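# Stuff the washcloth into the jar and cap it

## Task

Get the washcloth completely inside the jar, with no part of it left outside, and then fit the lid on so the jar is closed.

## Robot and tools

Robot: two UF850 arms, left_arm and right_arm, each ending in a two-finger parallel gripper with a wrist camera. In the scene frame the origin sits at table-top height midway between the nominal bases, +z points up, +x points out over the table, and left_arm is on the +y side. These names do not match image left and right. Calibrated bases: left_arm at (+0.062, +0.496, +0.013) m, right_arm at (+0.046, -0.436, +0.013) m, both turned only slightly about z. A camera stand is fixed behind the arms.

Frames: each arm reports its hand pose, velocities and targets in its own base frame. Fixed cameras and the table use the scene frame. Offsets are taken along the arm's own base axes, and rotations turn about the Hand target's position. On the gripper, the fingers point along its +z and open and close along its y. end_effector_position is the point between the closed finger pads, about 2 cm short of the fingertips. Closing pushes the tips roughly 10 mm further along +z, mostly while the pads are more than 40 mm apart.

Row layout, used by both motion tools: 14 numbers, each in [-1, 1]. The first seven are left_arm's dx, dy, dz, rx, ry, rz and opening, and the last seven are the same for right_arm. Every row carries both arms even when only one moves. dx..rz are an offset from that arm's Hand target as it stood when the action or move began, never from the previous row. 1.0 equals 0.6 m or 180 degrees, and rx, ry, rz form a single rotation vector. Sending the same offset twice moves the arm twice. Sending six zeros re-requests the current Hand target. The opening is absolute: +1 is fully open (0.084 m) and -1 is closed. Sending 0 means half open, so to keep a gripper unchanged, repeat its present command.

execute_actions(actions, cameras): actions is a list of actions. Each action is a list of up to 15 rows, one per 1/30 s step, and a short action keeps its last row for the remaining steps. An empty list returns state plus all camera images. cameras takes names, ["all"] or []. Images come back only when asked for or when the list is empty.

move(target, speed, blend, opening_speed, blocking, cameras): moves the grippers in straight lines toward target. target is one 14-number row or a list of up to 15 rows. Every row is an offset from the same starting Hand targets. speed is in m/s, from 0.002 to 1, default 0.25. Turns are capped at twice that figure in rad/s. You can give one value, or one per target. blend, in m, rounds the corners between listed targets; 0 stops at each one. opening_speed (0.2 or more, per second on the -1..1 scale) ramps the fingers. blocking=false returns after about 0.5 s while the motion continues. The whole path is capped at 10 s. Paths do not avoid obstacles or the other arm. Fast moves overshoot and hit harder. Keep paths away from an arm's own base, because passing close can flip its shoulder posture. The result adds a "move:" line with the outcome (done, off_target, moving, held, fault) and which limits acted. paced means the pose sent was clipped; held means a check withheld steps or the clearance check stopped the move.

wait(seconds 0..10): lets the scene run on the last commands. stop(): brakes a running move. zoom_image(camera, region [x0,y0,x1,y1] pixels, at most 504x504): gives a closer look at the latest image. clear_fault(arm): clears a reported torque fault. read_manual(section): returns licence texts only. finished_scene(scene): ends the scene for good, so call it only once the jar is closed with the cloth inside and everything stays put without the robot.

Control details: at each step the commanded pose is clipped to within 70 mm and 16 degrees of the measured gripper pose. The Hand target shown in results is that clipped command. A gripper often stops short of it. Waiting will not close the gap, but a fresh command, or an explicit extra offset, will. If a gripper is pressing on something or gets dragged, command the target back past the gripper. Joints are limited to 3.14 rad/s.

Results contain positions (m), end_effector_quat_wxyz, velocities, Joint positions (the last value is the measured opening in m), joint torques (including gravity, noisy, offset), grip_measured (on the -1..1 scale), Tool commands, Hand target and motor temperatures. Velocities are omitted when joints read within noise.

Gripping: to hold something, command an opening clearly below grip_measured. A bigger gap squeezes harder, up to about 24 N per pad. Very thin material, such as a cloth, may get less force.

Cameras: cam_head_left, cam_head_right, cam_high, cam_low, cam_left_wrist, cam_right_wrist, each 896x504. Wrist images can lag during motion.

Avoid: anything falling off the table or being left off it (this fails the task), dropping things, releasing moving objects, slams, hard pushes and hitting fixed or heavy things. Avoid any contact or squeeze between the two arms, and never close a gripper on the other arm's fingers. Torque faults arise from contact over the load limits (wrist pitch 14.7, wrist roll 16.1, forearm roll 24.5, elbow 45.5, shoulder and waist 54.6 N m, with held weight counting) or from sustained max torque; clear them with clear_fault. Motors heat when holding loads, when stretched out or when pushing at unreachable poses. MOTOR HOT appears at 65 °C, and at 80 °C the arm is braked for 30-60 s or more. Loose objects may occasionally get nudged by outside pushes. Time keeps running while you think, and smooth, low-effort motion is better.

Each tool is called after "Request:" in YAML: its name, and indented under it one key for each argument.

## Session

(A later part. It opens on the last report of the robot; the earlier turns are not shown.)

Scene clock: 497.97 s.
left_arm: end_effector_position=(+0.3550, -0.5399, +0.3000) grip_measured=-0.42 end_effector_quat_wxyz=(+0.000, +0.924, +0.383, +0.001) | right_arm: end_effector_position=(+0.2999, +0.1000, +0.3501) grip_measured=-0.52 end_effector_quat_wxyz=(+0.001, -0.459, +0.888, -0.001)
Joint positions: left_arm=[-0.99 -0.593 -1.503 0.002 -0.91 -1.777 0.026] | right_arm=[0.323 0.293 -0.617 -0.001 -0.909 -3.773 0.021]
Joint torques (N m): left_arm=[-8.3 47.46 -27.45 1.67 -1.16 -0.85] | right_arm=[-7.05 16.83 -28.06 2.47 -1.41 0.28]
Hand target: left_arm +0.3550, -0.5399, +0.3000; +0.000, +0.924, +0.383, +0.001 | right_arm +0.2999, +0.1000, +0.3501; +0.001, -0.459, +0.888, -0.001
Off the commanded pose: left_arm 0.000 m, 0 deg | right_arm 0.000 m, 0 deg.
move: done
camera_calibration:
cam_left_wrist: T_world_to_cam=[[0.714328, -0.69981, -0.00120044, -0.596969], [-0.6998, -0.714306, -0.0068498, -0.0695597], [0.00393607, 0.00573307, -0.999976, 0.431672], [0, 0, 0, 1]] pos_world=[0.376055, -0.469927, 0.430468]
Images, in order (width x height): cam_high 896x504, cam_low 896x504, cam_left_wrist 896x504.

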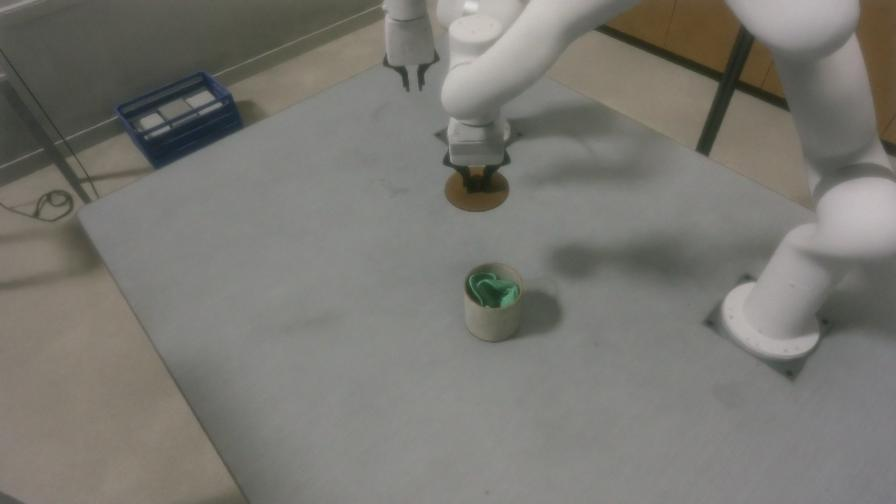

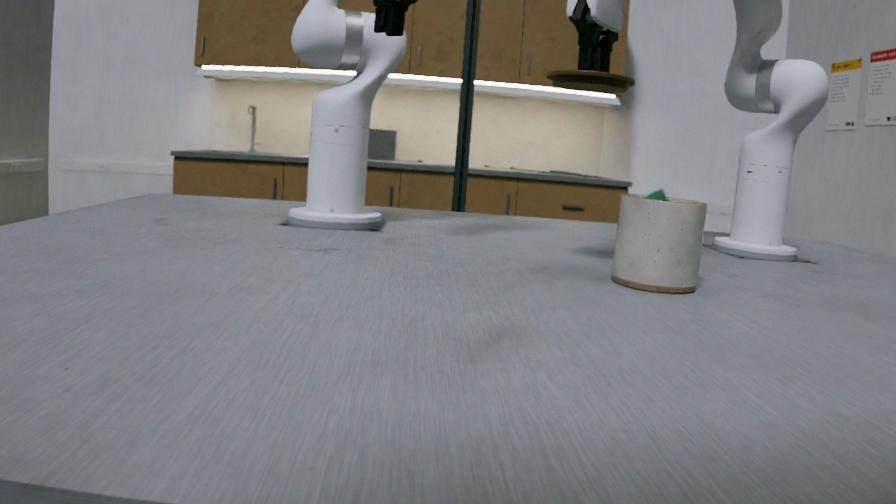

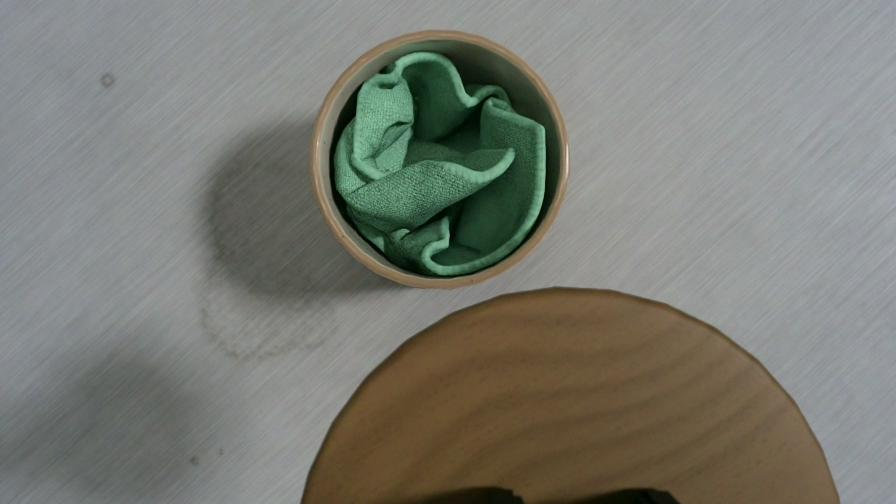

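Request:
move:
  target: [-0.0167,-0.03,-0.2167,0,0,0,-1,0,0,0,0,0,0,-0.5]
  speed: 0.2
  cameras: ["cam_left_wrist","cam_low"]

Scene clock: 505.23 s.
left_arm: end_effector_position=(+0.3450, -0.5580, +0.1700) grip_measured=-0.42 end_effector_quat_wxyz=(+0.000, +0.924, +0.383, +0.001) | right_arm: end_effector_position=(+0.2999, +0.1000, +0.3501) grip_measured=-0.52 end_effector_quat_wxyz=(+0.001, -0.459, +0.888, -0.001)
Joint positions: left_arm=[-1.018 -0.76 -1.452 0.002 -0.692 -1.805 0.026] | right_arm=[0.323 0.293 -0.617 -0.001 -0.909 -3.773 0.021]
Joint torques (N m): left_arm=[-7.73 53.67 -26.06 2.04 0.91 -0.83] | right_arm=[-7.7 16.56 -27.92 2.33 -1.39 0.26]
Hand target: left_arm +0.3449, -0.5579, +0.1699; +0.000, +0.924, +0.383, +0.001 | right_arm +0.2999, +0.1000, +0.3501; +0.001, -0.459, +0.888, -0.001
Off the commanded pose: left_arm 0.000 m, 0 deg | right_arm 0.000 m, 0 deg.
move: done
camera_calibration:
cam_left_wrist: T_world_to_cam=[[0.714328, -0.699811, -0.00113046, -0.60267], [-0.6998, -0.714306, -0.00677836, -0.0903987], [0.00393607, 0.00563307, -0.999976, 0.301769], [0, 0, 0, 1]] pos_world=[0.366055, -0.488027, 0.300468]
Images, in order (width x height): cam_low 896x504, cam_left_wrist 896x504.

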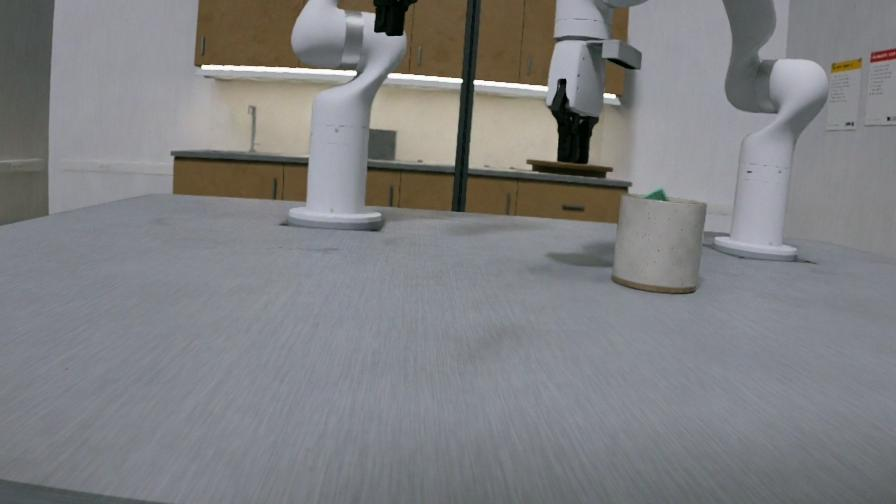

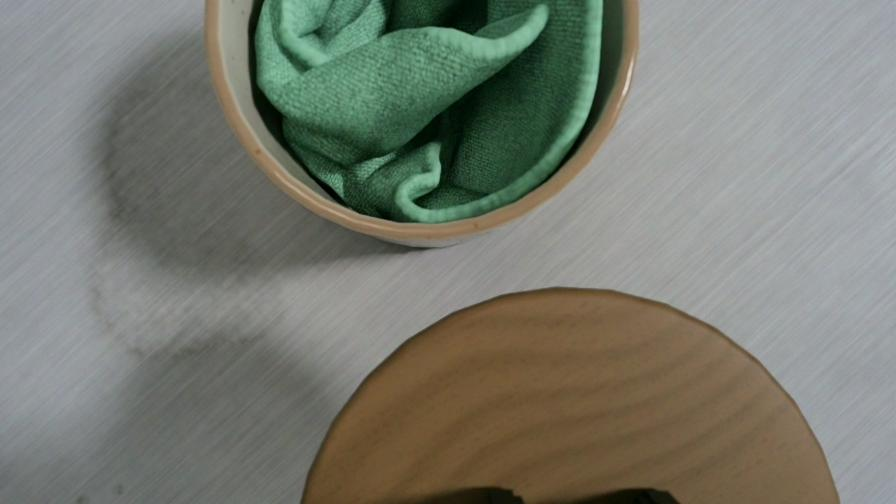

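Request:
zoom_image:
  camera: "cam_low"
  region: [510, 120, 720, 300]

Scaled by 2.400 from the camera's 896x504 image, which has a finer 1280x720 frame.

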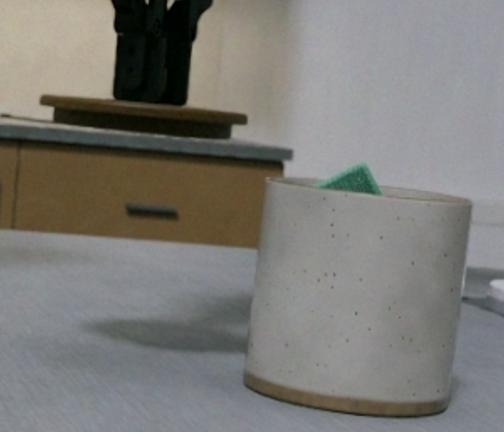

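Request:
zoom_image:
  camera: "cam_left_wrist"
  region: [190, 0, 430, 260]

Request:
zoom_image:
  camera: "cam_left_wrist"
  region: [410, 0, 650, 260]

Request:
zoom_image:
  camera: "cam_left_wrist"
  region: [290, 270, 580, 504]

Request:
zoom_image:
  camera: "cam_left_wrist"
  region: [570, 270, 860, 504]

Scaled by 1.938 from the camera's 896x504 image, which has a finer 1280x720 frame.

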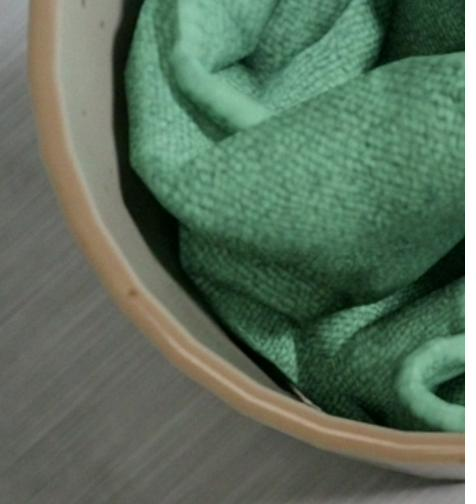

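Scaled by 1.938 from the camera's 896x504 image, which has a finer 1280x720 frame.

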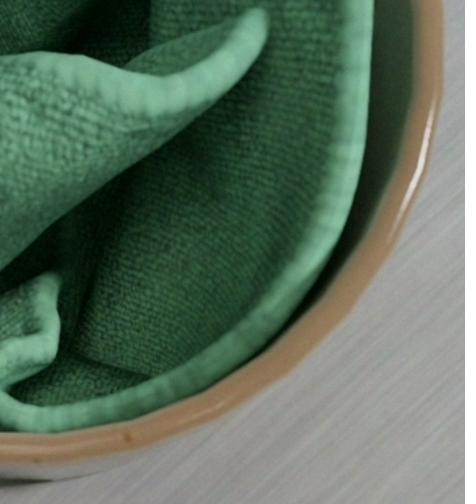

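Scaled by 1.738 from the camera's 896x504 image, which has a finer 1280x720 frame.

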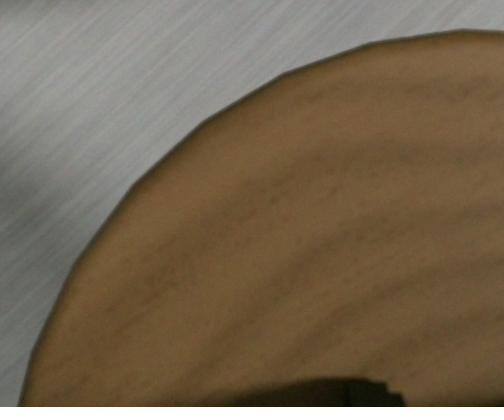

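Scaled by 1.738 from the camera's 896x504 image, which has a finer 1280x720 frame.

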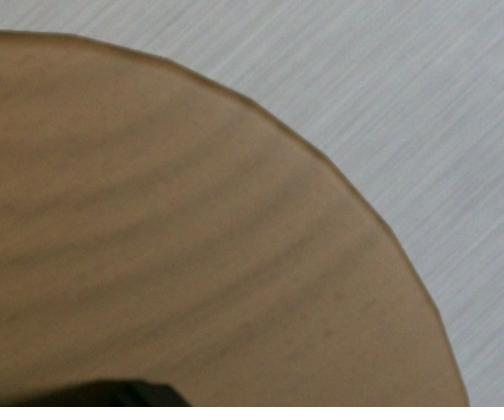

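Request:
move:
  target: [0.1173,0.204,-0.0165,0,0,0,-1,0,0,0,0,0,0,-0.5]
  speed: 0.12
  cameras: ["cam_left_wrist","cam_low","cam_high","cam_head_left","cam_head_right"]

Scene clock: 530.97 s.
left_arm: end_effector_position=(+0.4153, -0.4356, +0.1600) grip_measured=-0.42 end_effector_quat_wxyz=(+0.000, +0.924, +0.383, +0.001) | right_arm: end_effector_position=(+0.2999, +0.1000, +0.3501) grip_measured=-0.52 end_effector_quat_wxyz=(+0.001, -0.459, +0.888, -0.001)
Joint positions: left_arm=[-0.81 -0.658 -1.254 0.003 -0.596 -1.598 0.026] | right_arm=[0.323 0.293 -0.617 -0.001 -0.909 -3.773 0.021]
Joint torques (N m): left_arm=[6.24 61.48 -20.58 -1.33 0.98 0.72] | right_arm=[-7.06 16.78 -28.28 2.34 -1.4 0.25]
Hand target: left_arm +0.4153, -0.4355, +0.1600; +0.000, +0.924, +0.383, +0.001 | right_arm +0.2999, +0.1000, +0.3501; +0.001, -0.459, +0.888, -0.001
Off the commanded pose: left_arm 0.000 m, 0 deg | right_arm 0.000 m, 0 deg.
move: done
camera_calibration:
cam_left_wrist: T_world_to_cam=[[0.714229, -0.699911, -0.001202, -0.567214], [-0.699901, -0.714207, -0.00685164, 0.0462632], [0.00393707, 0.00573492, -0.999976, 0.29094], [0, 0, 0, 1]] pos_world=[0.436355, -0.365626, 0.290568]
Images, in order (width x height): cam_head_left 896x504, cam_head_right 896x504, cam_high 896x504, cam_low 896x504, cam_left_wrist 896x504.

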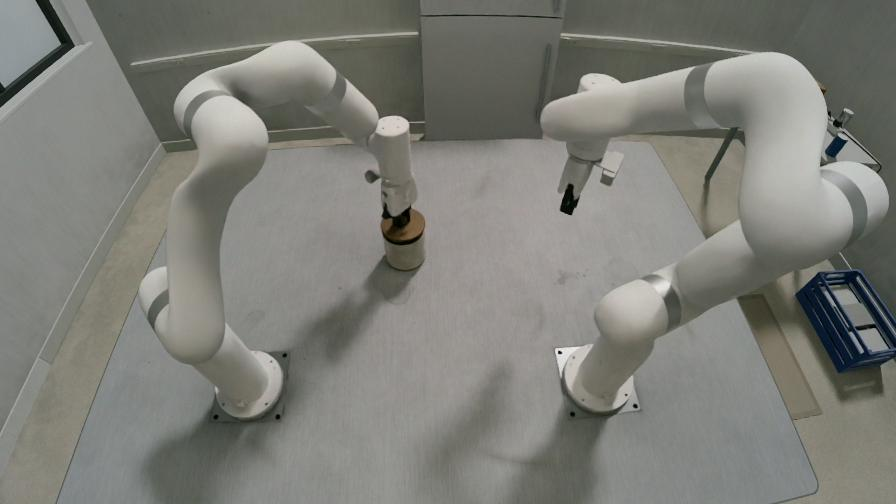

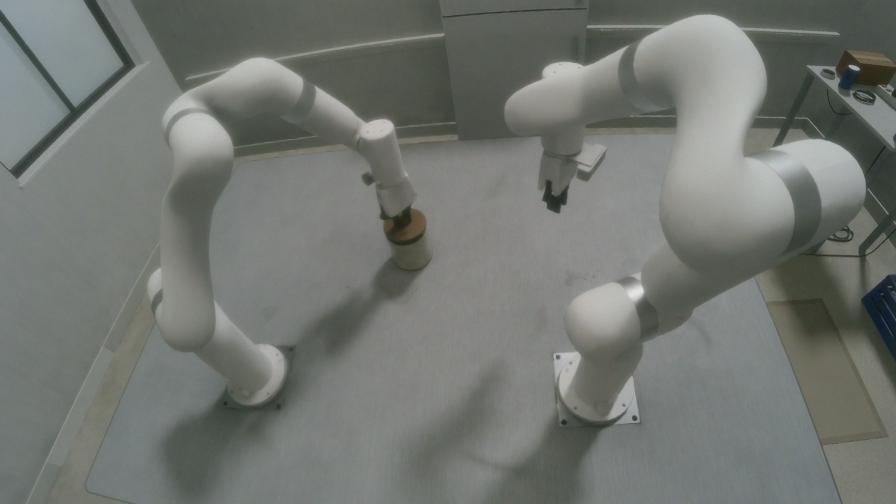

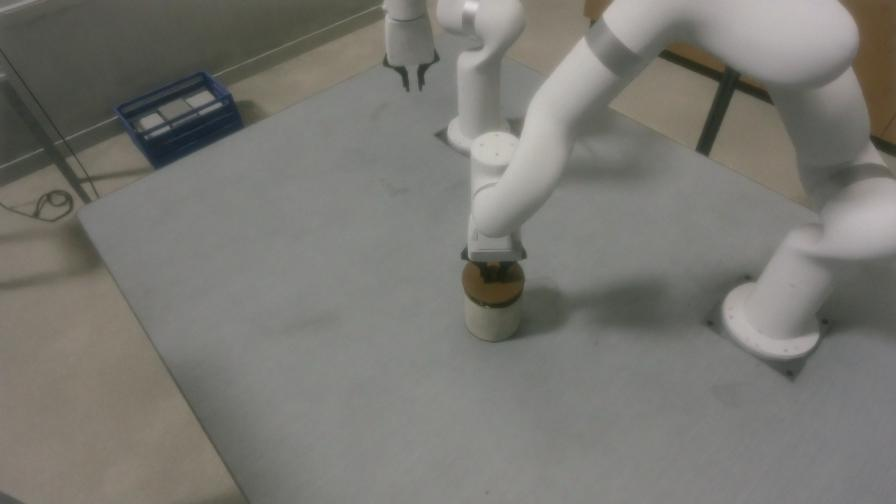

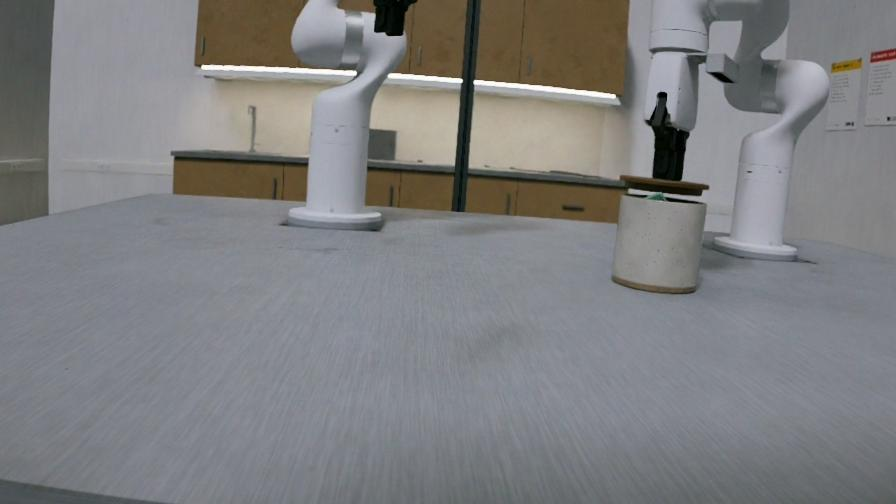

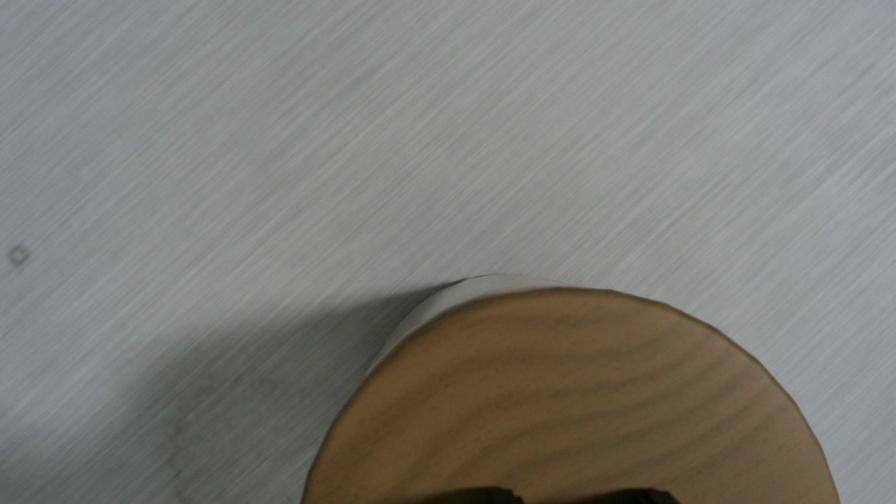

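Request:
zoom_image:
  camera: "cam_low"
  region: [600, 160, 720, 300]

Request:
zoom_image:
  camera: "cam_high"
  region: [440, 245, 550, 350]

Request:
zoom_image:
  camera: "cam_head_left"
  region: [360, 190, 450, 280]

Request:
zoom_image:
  camera: "cam_head_right"
  region: [365, 190, 455, 280]

Scaled by 3.600 from the camera's 896x504 image, which has a finer 1280x720 frame.

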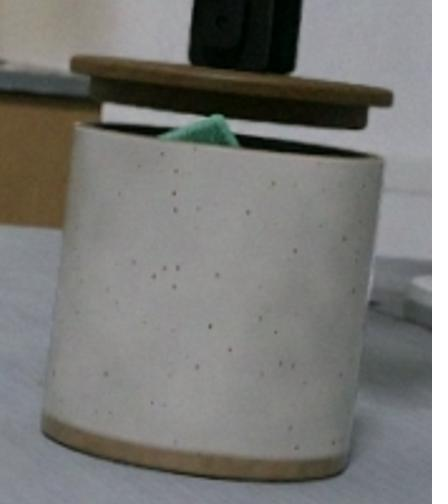

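Scaled by 4.582 from the camera's 896x504 image, which has a finer 1280x720 frame.

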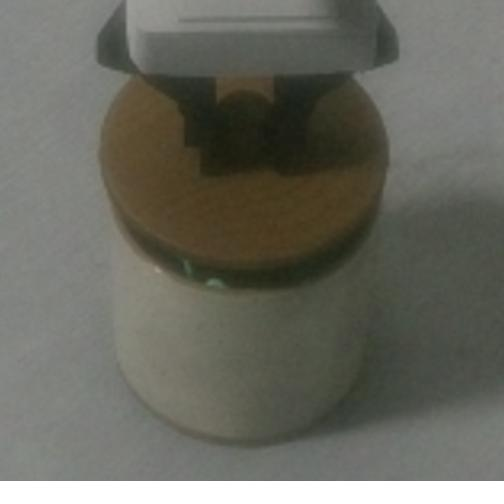

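Scaled by 5.600 from the camera's 896x504 image, which has a finer 1280x720 frame.

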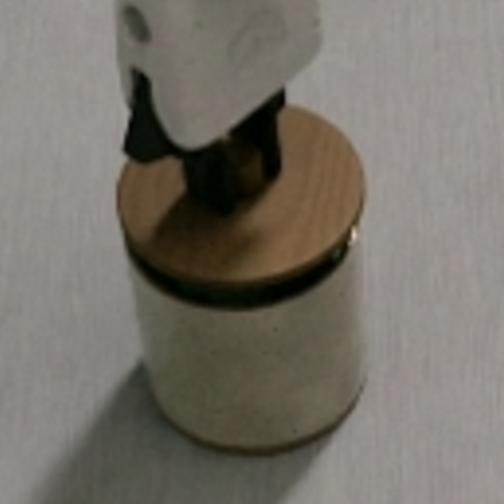

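Scaled by 5.600 from the camera's 896x504 image, which has a finer 1280x720 frame.

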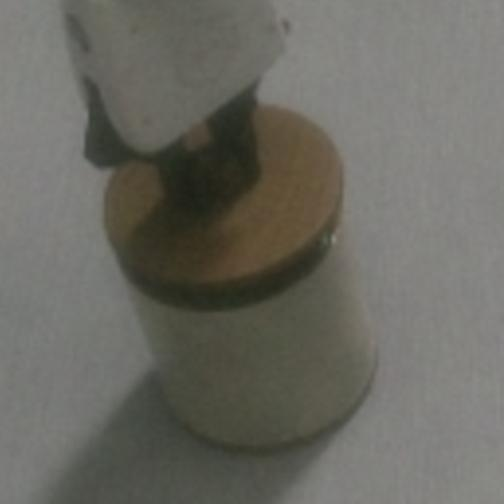

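Request:
zoom_image:
  camera: "cam_left_wrist"
  region: [360, 250, 640, 400]

Scaled by 1.800 from the camera's 896x504 image, which has a finer 1280x720 frame.

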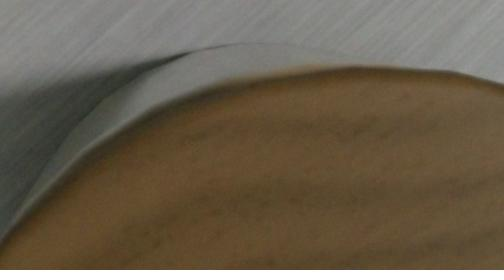

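Request:
zoom_image:
  camera: "cam_low"
  region: [605, 165, 655, 215]

Request:
zoom_image:
  camera: "cam_low"
  region: [670, 165, 720, 215]

Request:
zoom_image:
  camera: "cam_low"
  region: [605, 255, 655, 305]

Request:
zoom_image:
  camera: "cam_low"
  region: [670, 255, 720, 305]

Scaled by 10.080 from the camera's 896x504 image, which has a finer 1280x720 frame.

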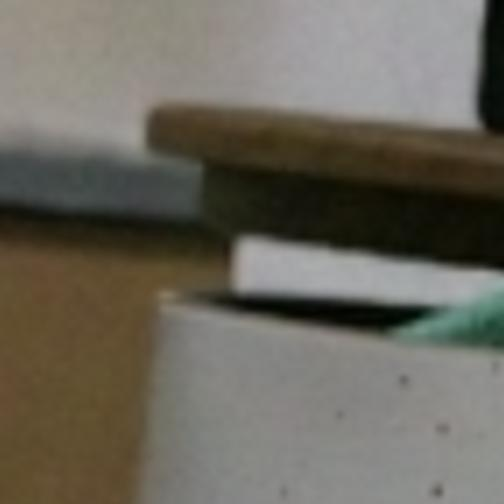

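Scaled by 10.080 from the camera's 896x504 image, which has a finer 1280x720 frame.

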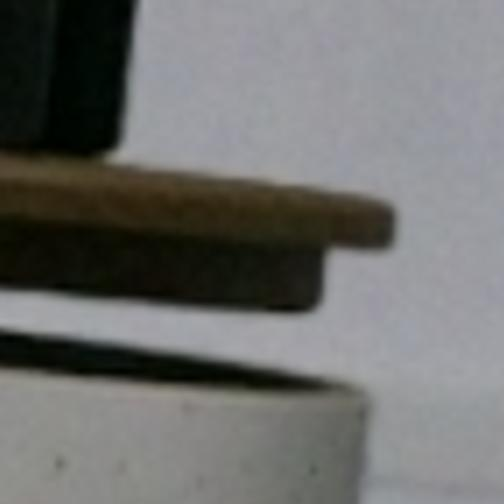

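Scaled by 10.080 from the camera's 896x504 image, which has a finer 1280x720 frame.

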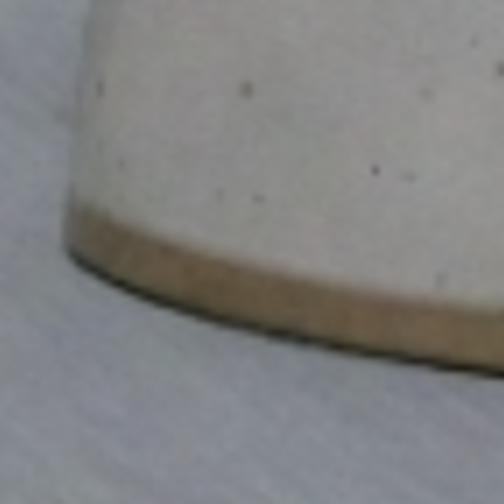

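Scaled by 10.080 from the camera's 896x504 image, which has a finer 1280x720 frame.

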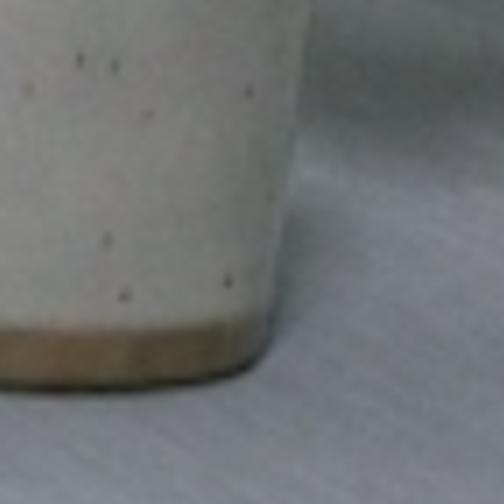

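Request:
move:
  target: [0.002,0.00275,-0.01,0,0,0,-1,0,0,0,0,0,0,-0.5]
  speed: 0.05
  cameras: ["cam_left_wrist","cam_low"]

Request:
zoom_image:
  camera: "cam_low"
  region: [605, 165, 655, 215]

Request:
zoom_image:
  camera: "cam_low"
  region: [670, 165, 720, 215]

Request:
zoom_image:
  camera: "cam_left_wrist"
  region: [420, 240, 660, 340]

Scene clock: 574.73 s.
left_arm: end_effector_position=(+0.4165, -0.4339, +0.1541) grip_measured=-0.42 end_effector_quat_wxyz=(+0.000, +0.924, +0.383, +0.001) | right_arm: end_effector_position=(+0.2999, +0.1000, +0.3501) grip_measured=-0.52 end_effector_quat_wxyz=(+0.001, -0.459, +0.888, -0.001)
Joint positions: left_arm=[-0.806 -0.666 -1.252 0.003 -0.586 -1.594 0.026] | right_arm=[0.323 0.293 -0.617 -0.001 -0.909 -3.773 0.021]
Joint torques (N m): left_arm=[6.42 47.3 -19.71 0.72 0.96 0.68] | right_arm=[-7.16 16.74 -27.85 2.23 -1.31 0.24]
Hand target: left_arm +0.4165, -0.4339, +0.1540; +0.000, +0.924, +0.383, +0.001 | right_arm +0.2999, +0.1000, +0.3501; +0.001, -0.459, +0.888, -0.001
Off the commanded pose: left_arm 0.000 m, 0 deg | right_arm 0.000 m, 0 deg.
move: done
camera_calibration:
cam_left_wrist: T_world_to_cam=[[0.714328, -0.699811, -0.00113046, -0.566916], [-0.6998, -0.714306, -0.00677836, 0.0481746], [0.00393607, 0.00563307, -0.999976, 0.284889], [0, 0, 0, 1]] pos_world=[0.437555, -0.363927, 0.284568]
Images, in order (width x height): cam_low 896x504, cam_left_wrist 896x504.

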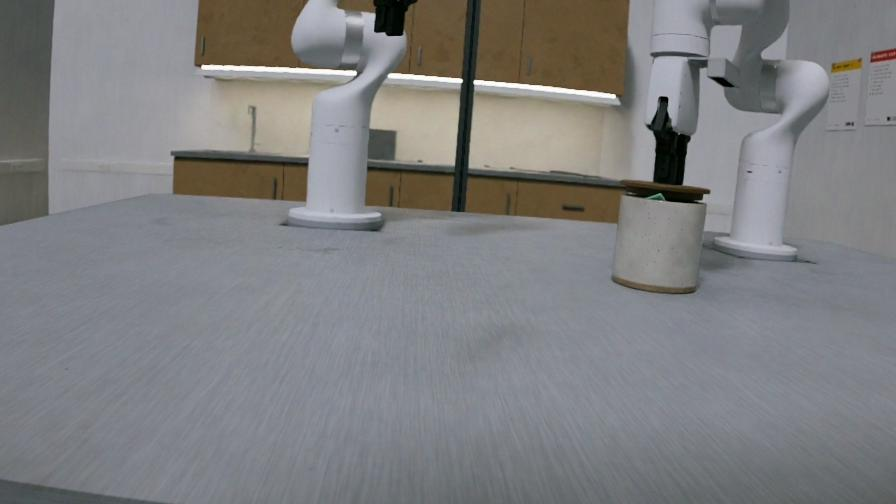

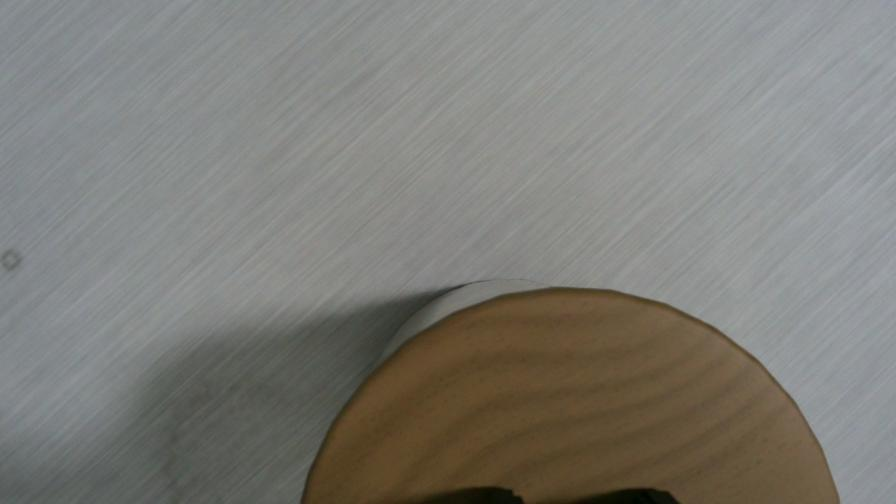

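Scaled by 10.080 from the camera's 896x504 image, which has a finer 1280x720 frame.

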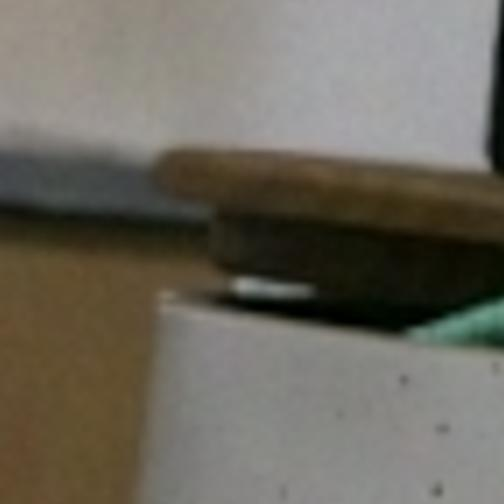

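Scaled by 10.080 from the camera's 896x504 image, which has a finer 1280x720 frame.

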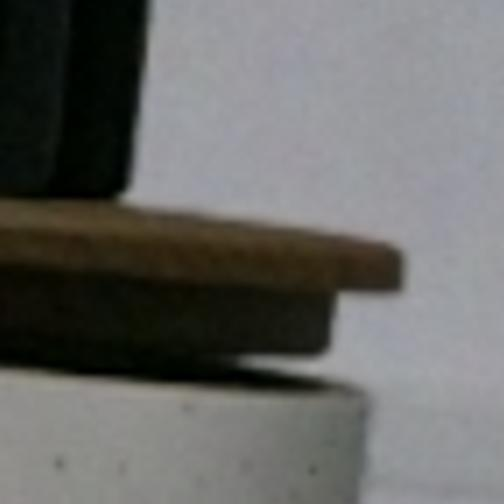

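Scaled by 2.100 from the camera's 896x504 image, which has a finer 1280x720 frame.

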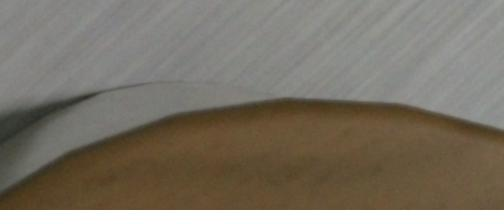

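Request:
move:
  target: [0,0,-0.01,0,0,0,-1,0,0,0,0,0,0,-0.5]
  speed: 0.03
  cameras: ["cam_left_wrist","cam_low"]

Request:
zoom_image:
  camera: "cam_low"
  region: [600, 160, 720, 300]

Scene clock: 579.53 s.
left_arm: end_effector_position=(+0.4165, -0.4339, +0.1480) grip_measured=-0.42 end_effector_quat_wxyz=(+0.000, +0.924, +0.383, +0.001) | right_arm: end_effector_position=(+0.2999, +0.1000, +0.3501) grip_measured=-0.52 end_effector_quat_wxyz=(+0.001, -0.459, +0.888, -0.001)
Joint positions: left_arm=[-0.806 -0.675 -1.251 0.003 -0.575 -1.594 0.026] | right_arm=[0.323 0.293 -0.617 -0.001 -0.909 -3.773 0.021]
Joint torques (N m): left_arm=[6.45 44.92 -20.14 1.82 1.87 0.05] | right_arm=[-7.29 16.2 -27.98 2.24 -1.27 0.22]
Hand target: left_arm +0.4165, -0.4339, +0.1480; +0.000, +0.924, +0.383, +0.001 | right_arm +0.2999, +0.1000, +0.3501; +0.001, -0.459, +0.888, -0.001
Off the commanded pose: left_arm 0.000 m, 0 deg | right_arm 0.000 m, 0 deg.
move: done
camera_calibration:
cam_left_wrist: T_world_to_cam=[[0.71423, -0.69991, -0.00127339, -0.566876], [-0.699901, -0.714208, -0.00678165, 0.0482151], [0.00383708, 0.0057349, -0.999976, 0.27897], [0, 0, 0, 1]] pos_world=[0.437555, -0.363926, 0.278569]
Images, in order (width x height): cam_low 896x504, cam_left_wrist 896x504.

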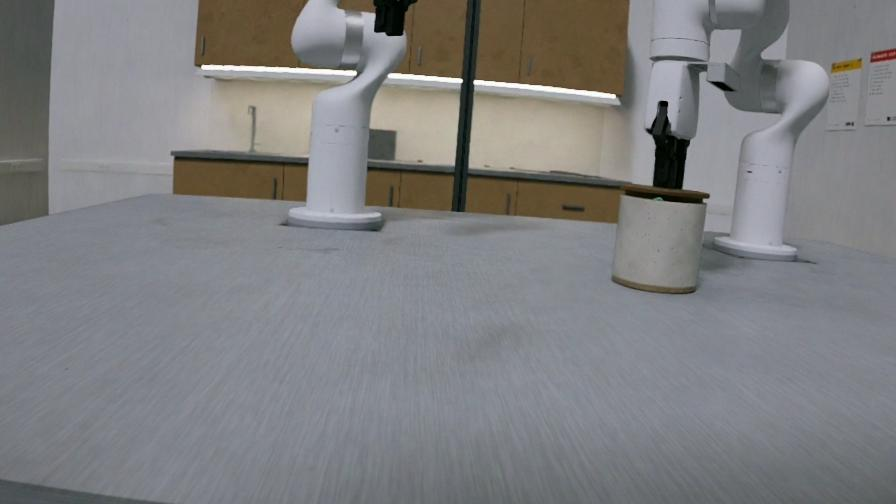

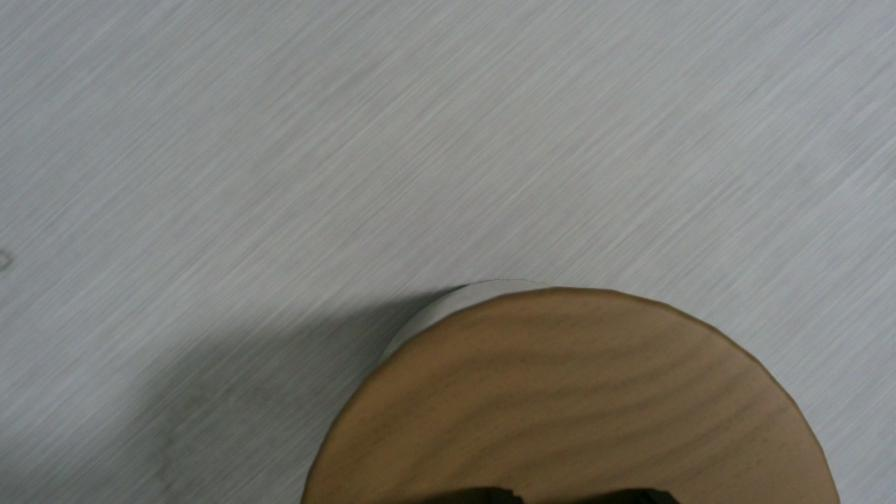

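Scaled by 3.600 from the camera's 896x504 image, which has a finer 1280x720 frame.

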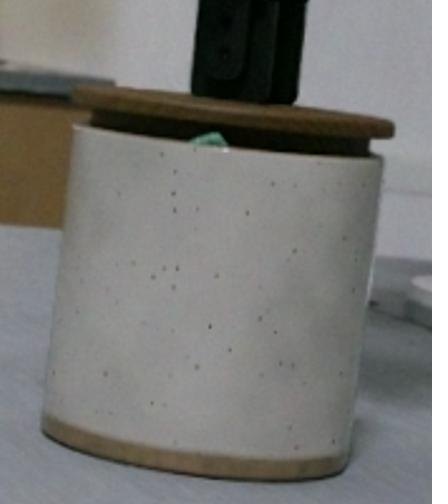

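Request:
zoom_image:
  camera: "cam_low"
  region: [630, 175, 690, 225]

Scaled by 8.400 from the camera's 896x504 image, which has a finer 1280x720 frame.

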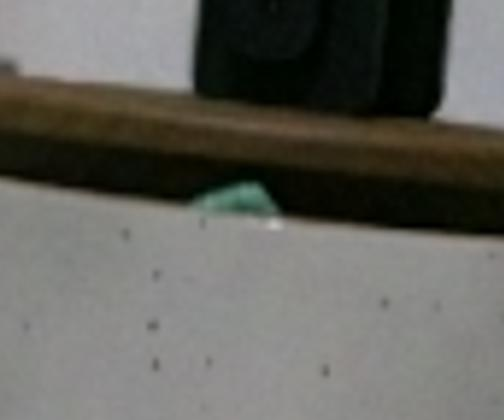

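Request:
move:
  target:
    - [0,0,0.15,0,0,0,-1,0,0,0,0,0,0,-0.5]
    - [-0.0515,0.4685,0.2533,0,0,0,-1,0.1668,0.3333,-0.0335,0,0,0,-0.5]
    - [-0.0515,0.4685,0.2533,0,0,0,-1,0.303,0.7468,-0.13,0,0,0,-0.5]
  speed: [0.15,0.3,0.3]
  blend: [0.02,0.03,0]
  cameras: ["cam_right_wrist","cam_low"]

Request:
zoom_image:
  camera: "cam_low"
  region: [600, 160, 720, 300]

Scene clock: 594.90 s.
left_arm: end_effector_position=(+0.3856, -0.1528, +0.3000) grip_measured=-0.42 end_effector_quat_wxyz=(+0.000, +0.924, +0.383, +0.001) | right_arm: end_effector_position=(+0.4817, +0.5481, +0.2721) grip_measured=-0.52 end_effector_quat_wxyz=(+0.001, -0.459, +0.888, -0.001)
Joint positions: left_arm=[-0.378 -0.037 -0.787 0.002 -0.75 -1.165 0.026] | right_arm=[0.85 -0.841 -1.834 -0.002 -0.992 -3.245 0.021]
Joint torques (N m): left_arm=[6.19 35.72 -21.34 -0.78 -1.08 -0.09] | right_arm=[6.57 46.39 -36.69 -1.24 -1.66 0.49]
Hand target: left_arm +0.3856, -0.1528, +0.3000; +0.000, +0.924, +0.383, +0.001 | right_arm +0.4817, +0.5481, +0.2721; +0.001, -0.459, +0.888, -0.001
Off the commanded pose: left_arm 0.000 m, 0 deg | right_arm 0.000 m, 0 deg.
move: done
camera_calibration:
cam_right_wrist: T_world_to_cam=[[-0.830971, 0.5561, 0.0155017, 0.119795], [0.556311, 0.830752, 0.0192016, -0.66245], [-0.00220009, 0.0245797, -0.999695, 0.393029], [0, 0, 0, 1]] pos_world=[0.468939, 0.474053, 0.403772]
Images, in order (width x height): cam_low 896x504, cam_right_wrist 896x504.

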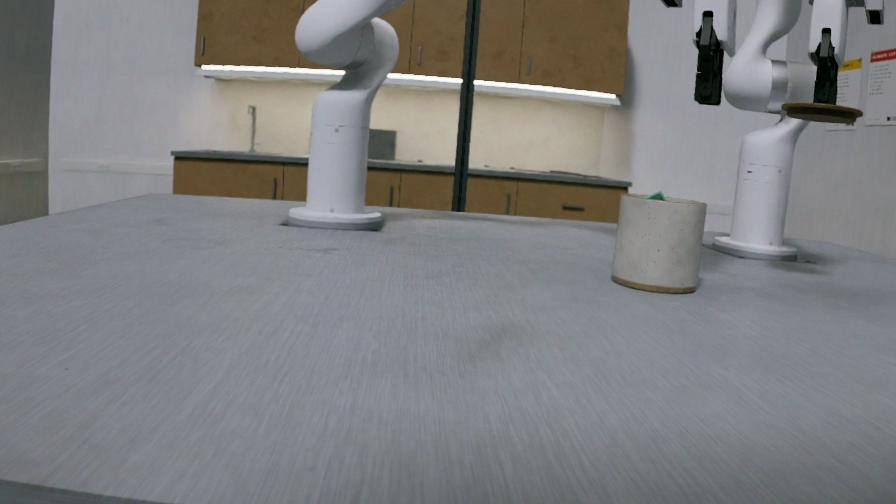

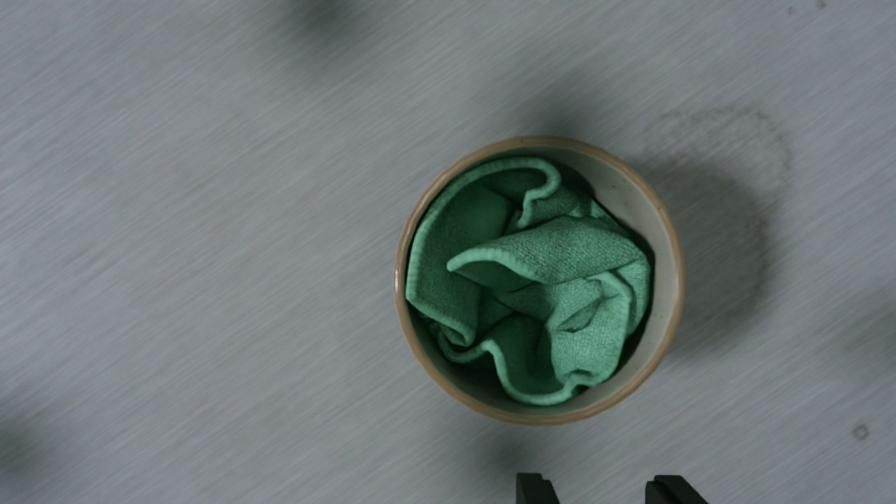

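Scaled by 3.600 from the camera's 896x504 image, which has a finer 1280x720 frame.

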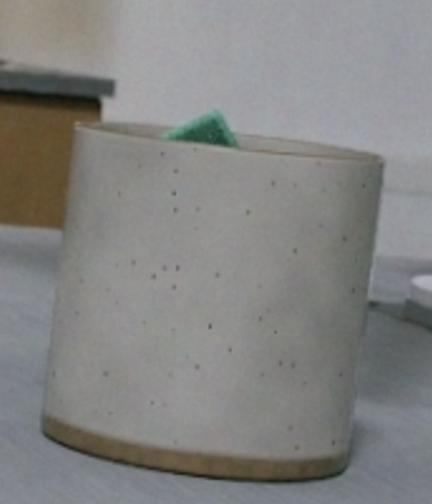

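Request:
move:
  target:
    - [0,0,0,0,0,0,-1,-0.1095,-0.0718,-0.1952,0,0,-0.5,0.0]
    - [0,0,0,0,0,0,-1,-0.1095,-0.0718,-0.2768,0,0,-0.5,-1]
    - [0,0,0,0,0,0,-1,-0.0695,-0.0618,-0.3002,0,0,-0.5,-1]
    - [0,0,0,0,0,0,-1,-0.0445,-0.0552,-0.3435,0,0,-0.5,-0.5]
    - [0,0,0,0,0,0,-1,-0.0445,-0.0552,-0.16,0,0,-0.5,-0.5]
    - [0,0,0,0,0,0,-1,0,0,0,0,0,0,-0.5]
  speed: [0.5,0.25,0.2,0.2,0.3,0.6]
  blend: [0.005,0,0.005,0,0.02,0]
  opening_speed: 2.5
  cameras: ["cam_right_wrist","cam_low"]

Request:
zoom_image:
  camera: "cam_low"
  region: [600, 160, 720, 300]

Scene clock: 609.60 s.
left_arm: end_effector_position=(+0.3856, -0.1528, +0.3000) grip_measured=-0.42 end_effector_quat_wxyz=(+0.000, +0.924, +0.383, +0.001) | right_arm: end_effector_position=(+0.4230, +0.5137, +0.1597) grip_measured=-0.01 end_effector_quat_wxyz=(+0.009, +0.303, +0.953, +0.023)
Joint positions: left_arm=[-0.378 -0.037 -0.787 0.002 -0.75 -1.165 0.026] | right_arm=[0.882 -0.769 -1.439 -0.001 -0.621 -1.643 0.044]
Joint torques (N m): left_arm=[6.3 35.79 -21.84 -0.99 -1.06 -0.31] | right_arm=[-0.73 48.83 -24.67 0.21 1.64 0.07]
Hand target: left_arm +0.3856, -0.1528, +0.3000; +0.000, +0.924, +0.383, +0.001 | right_arm +0.4230, +0.5137, +0.1597; +0.009, +0.303, +0.953, +0.023 (not the last commanded pose)
Tool commands: left_gripper/opening=-1.0 right_gripper/opening=+0.0
Off the commanded pose: left_arm 0.000 m, 0 deg | right_arm 0.131 m, 90 deg.
TORQUE FAULT: the external load on joint 2 (shoulder) of the right arm reached its load limit, and that arm stopped. The contact can be on any part of that arm beyond that joint, not only on its tool. A torque fault puts only its own arm into a fault stop. That arm's remaining commands of this call were not run. The hold on joint 2 (shoulder) of that arm was moved back by the arm itself, up to 3 degrees, as the stop began. That arm is still stopped at the end of this call. While its stop runs, that arm, its gripper or tool too, takes no new command.
CLEAR FAULT: the right arm stays stopped (state 4) until you call clear_fault(arm="right_arm").
End effector pose when the fault began: right_arm: position (+0.4159, +0.5050, +0.1257), quat_wxyz (+0.000, +0.303, +0.953, +0.000)
Joint positions when the fault began: right_arm=[0.882 -0.82 -1.438 -0.001 -0.619 -1.643 0.044]
move: fault (right_arm); path passed 1 of 6 targets; target 2's new opening was not sent; target 4's new opening was not sent
camera_calibration:
cam_right_wrist: T_world_to_cam=[[0.554638, 0.829447, 0.0662942, -0.642737], [0.830154, -0.557022, 0.023906, -0.00269739], [0.0567561, 0.0417752, -0.997514, 0.247318], [0, 0, 0, 1]] pos_world=[0.344689, 0.521282, 0.289378]
Images, in order (width x height): cam_low 896x504, cam_right_wrist 896x504.

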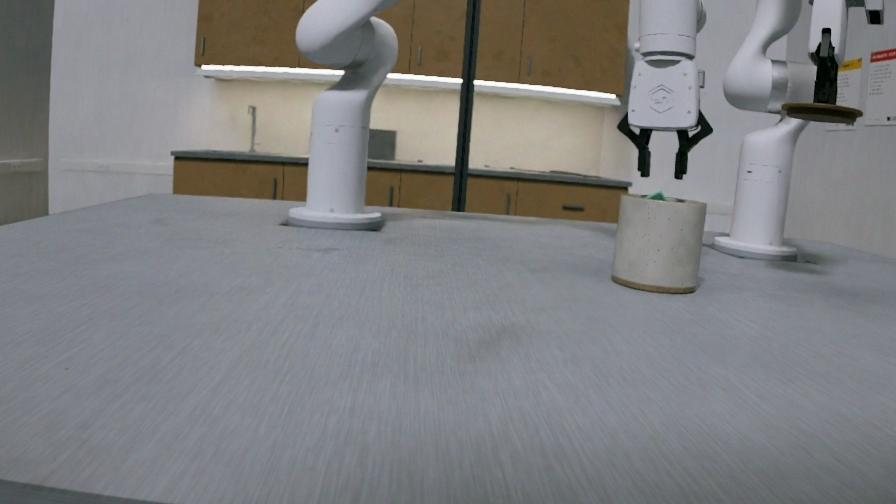

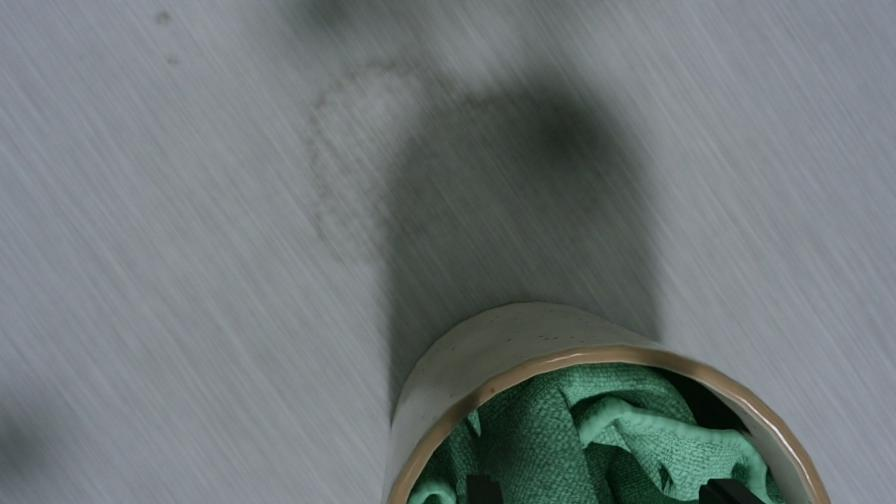

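Scaled by 3.600 from the camera's 896x504 image, which has a finer 1280x720 frame.

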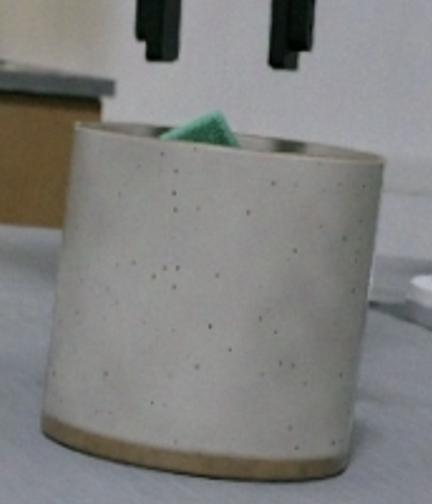

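Request:
clear_fault:
  arm: "right_arm"

Scene clock: 615.40 s.
left_arm: end_effector_position=(+0.3856, -0.1528, +0.3000) grip_measured=-0.42 end_effector_quat_wxyz=(+0.000, +0.924, +0.383, +0.001) | right_arm: end_effector_position=(+0.4230, +0.5137, +0.1596) grip_measured=-0.01 end_effector_quat_wxyz=(+0.009, +0.303, +0.953, +0.023)
Joint positions: left_arm=[-0.378 -0.037 -0.787 0.002 -0.75 -1.165 0.026] | right_arm=[0.882 -0.769 -1.439 -0.001 -0.621 -1.643 0.044]
Joint torques (N m): left_arm=[5.21 36.72 -22.11 -1.03 -1.13 -0.36] | right_arm=[-1.6 49.09 -25.51 0.12 1.65 0.11]
Hand target: left_arm +0.3856, -0.1528, +0.3000; +0.000, +0.924, +0.383, +0.001 | right_arm +0.4230, +0.5137, +0.1596; +0.009, +0.303, +0.953, +0.023 (not the last commanded pose)
Tool commands: left_gripper/opening=-1.0 right_gripper/opening=+0.0
Off the commanded pose: left_arm 0.000 m, 0 deg | right_arm 0.131 m, 90 deg.
TORQUE FAULT, CONTINUED: the right arm's stop, for the torque fault of joint 2 (shoulder) that an earlier result reported, is over. The call counts as one of the actions that you can send in this scene. The hold on joint 2 (shoulder) of that arm was moved back by the arm itself, up to 3 degrees, as the stop began. That arm's target is now where it stood when the stop ended, not its last command. That arm keeps its grip as last carried out and accepts commands again: back off and push less far.
CLEAR FAULT: your call cleared the right arm's torque fault. If a joint's load stays at its limit, that arm stops again at once.


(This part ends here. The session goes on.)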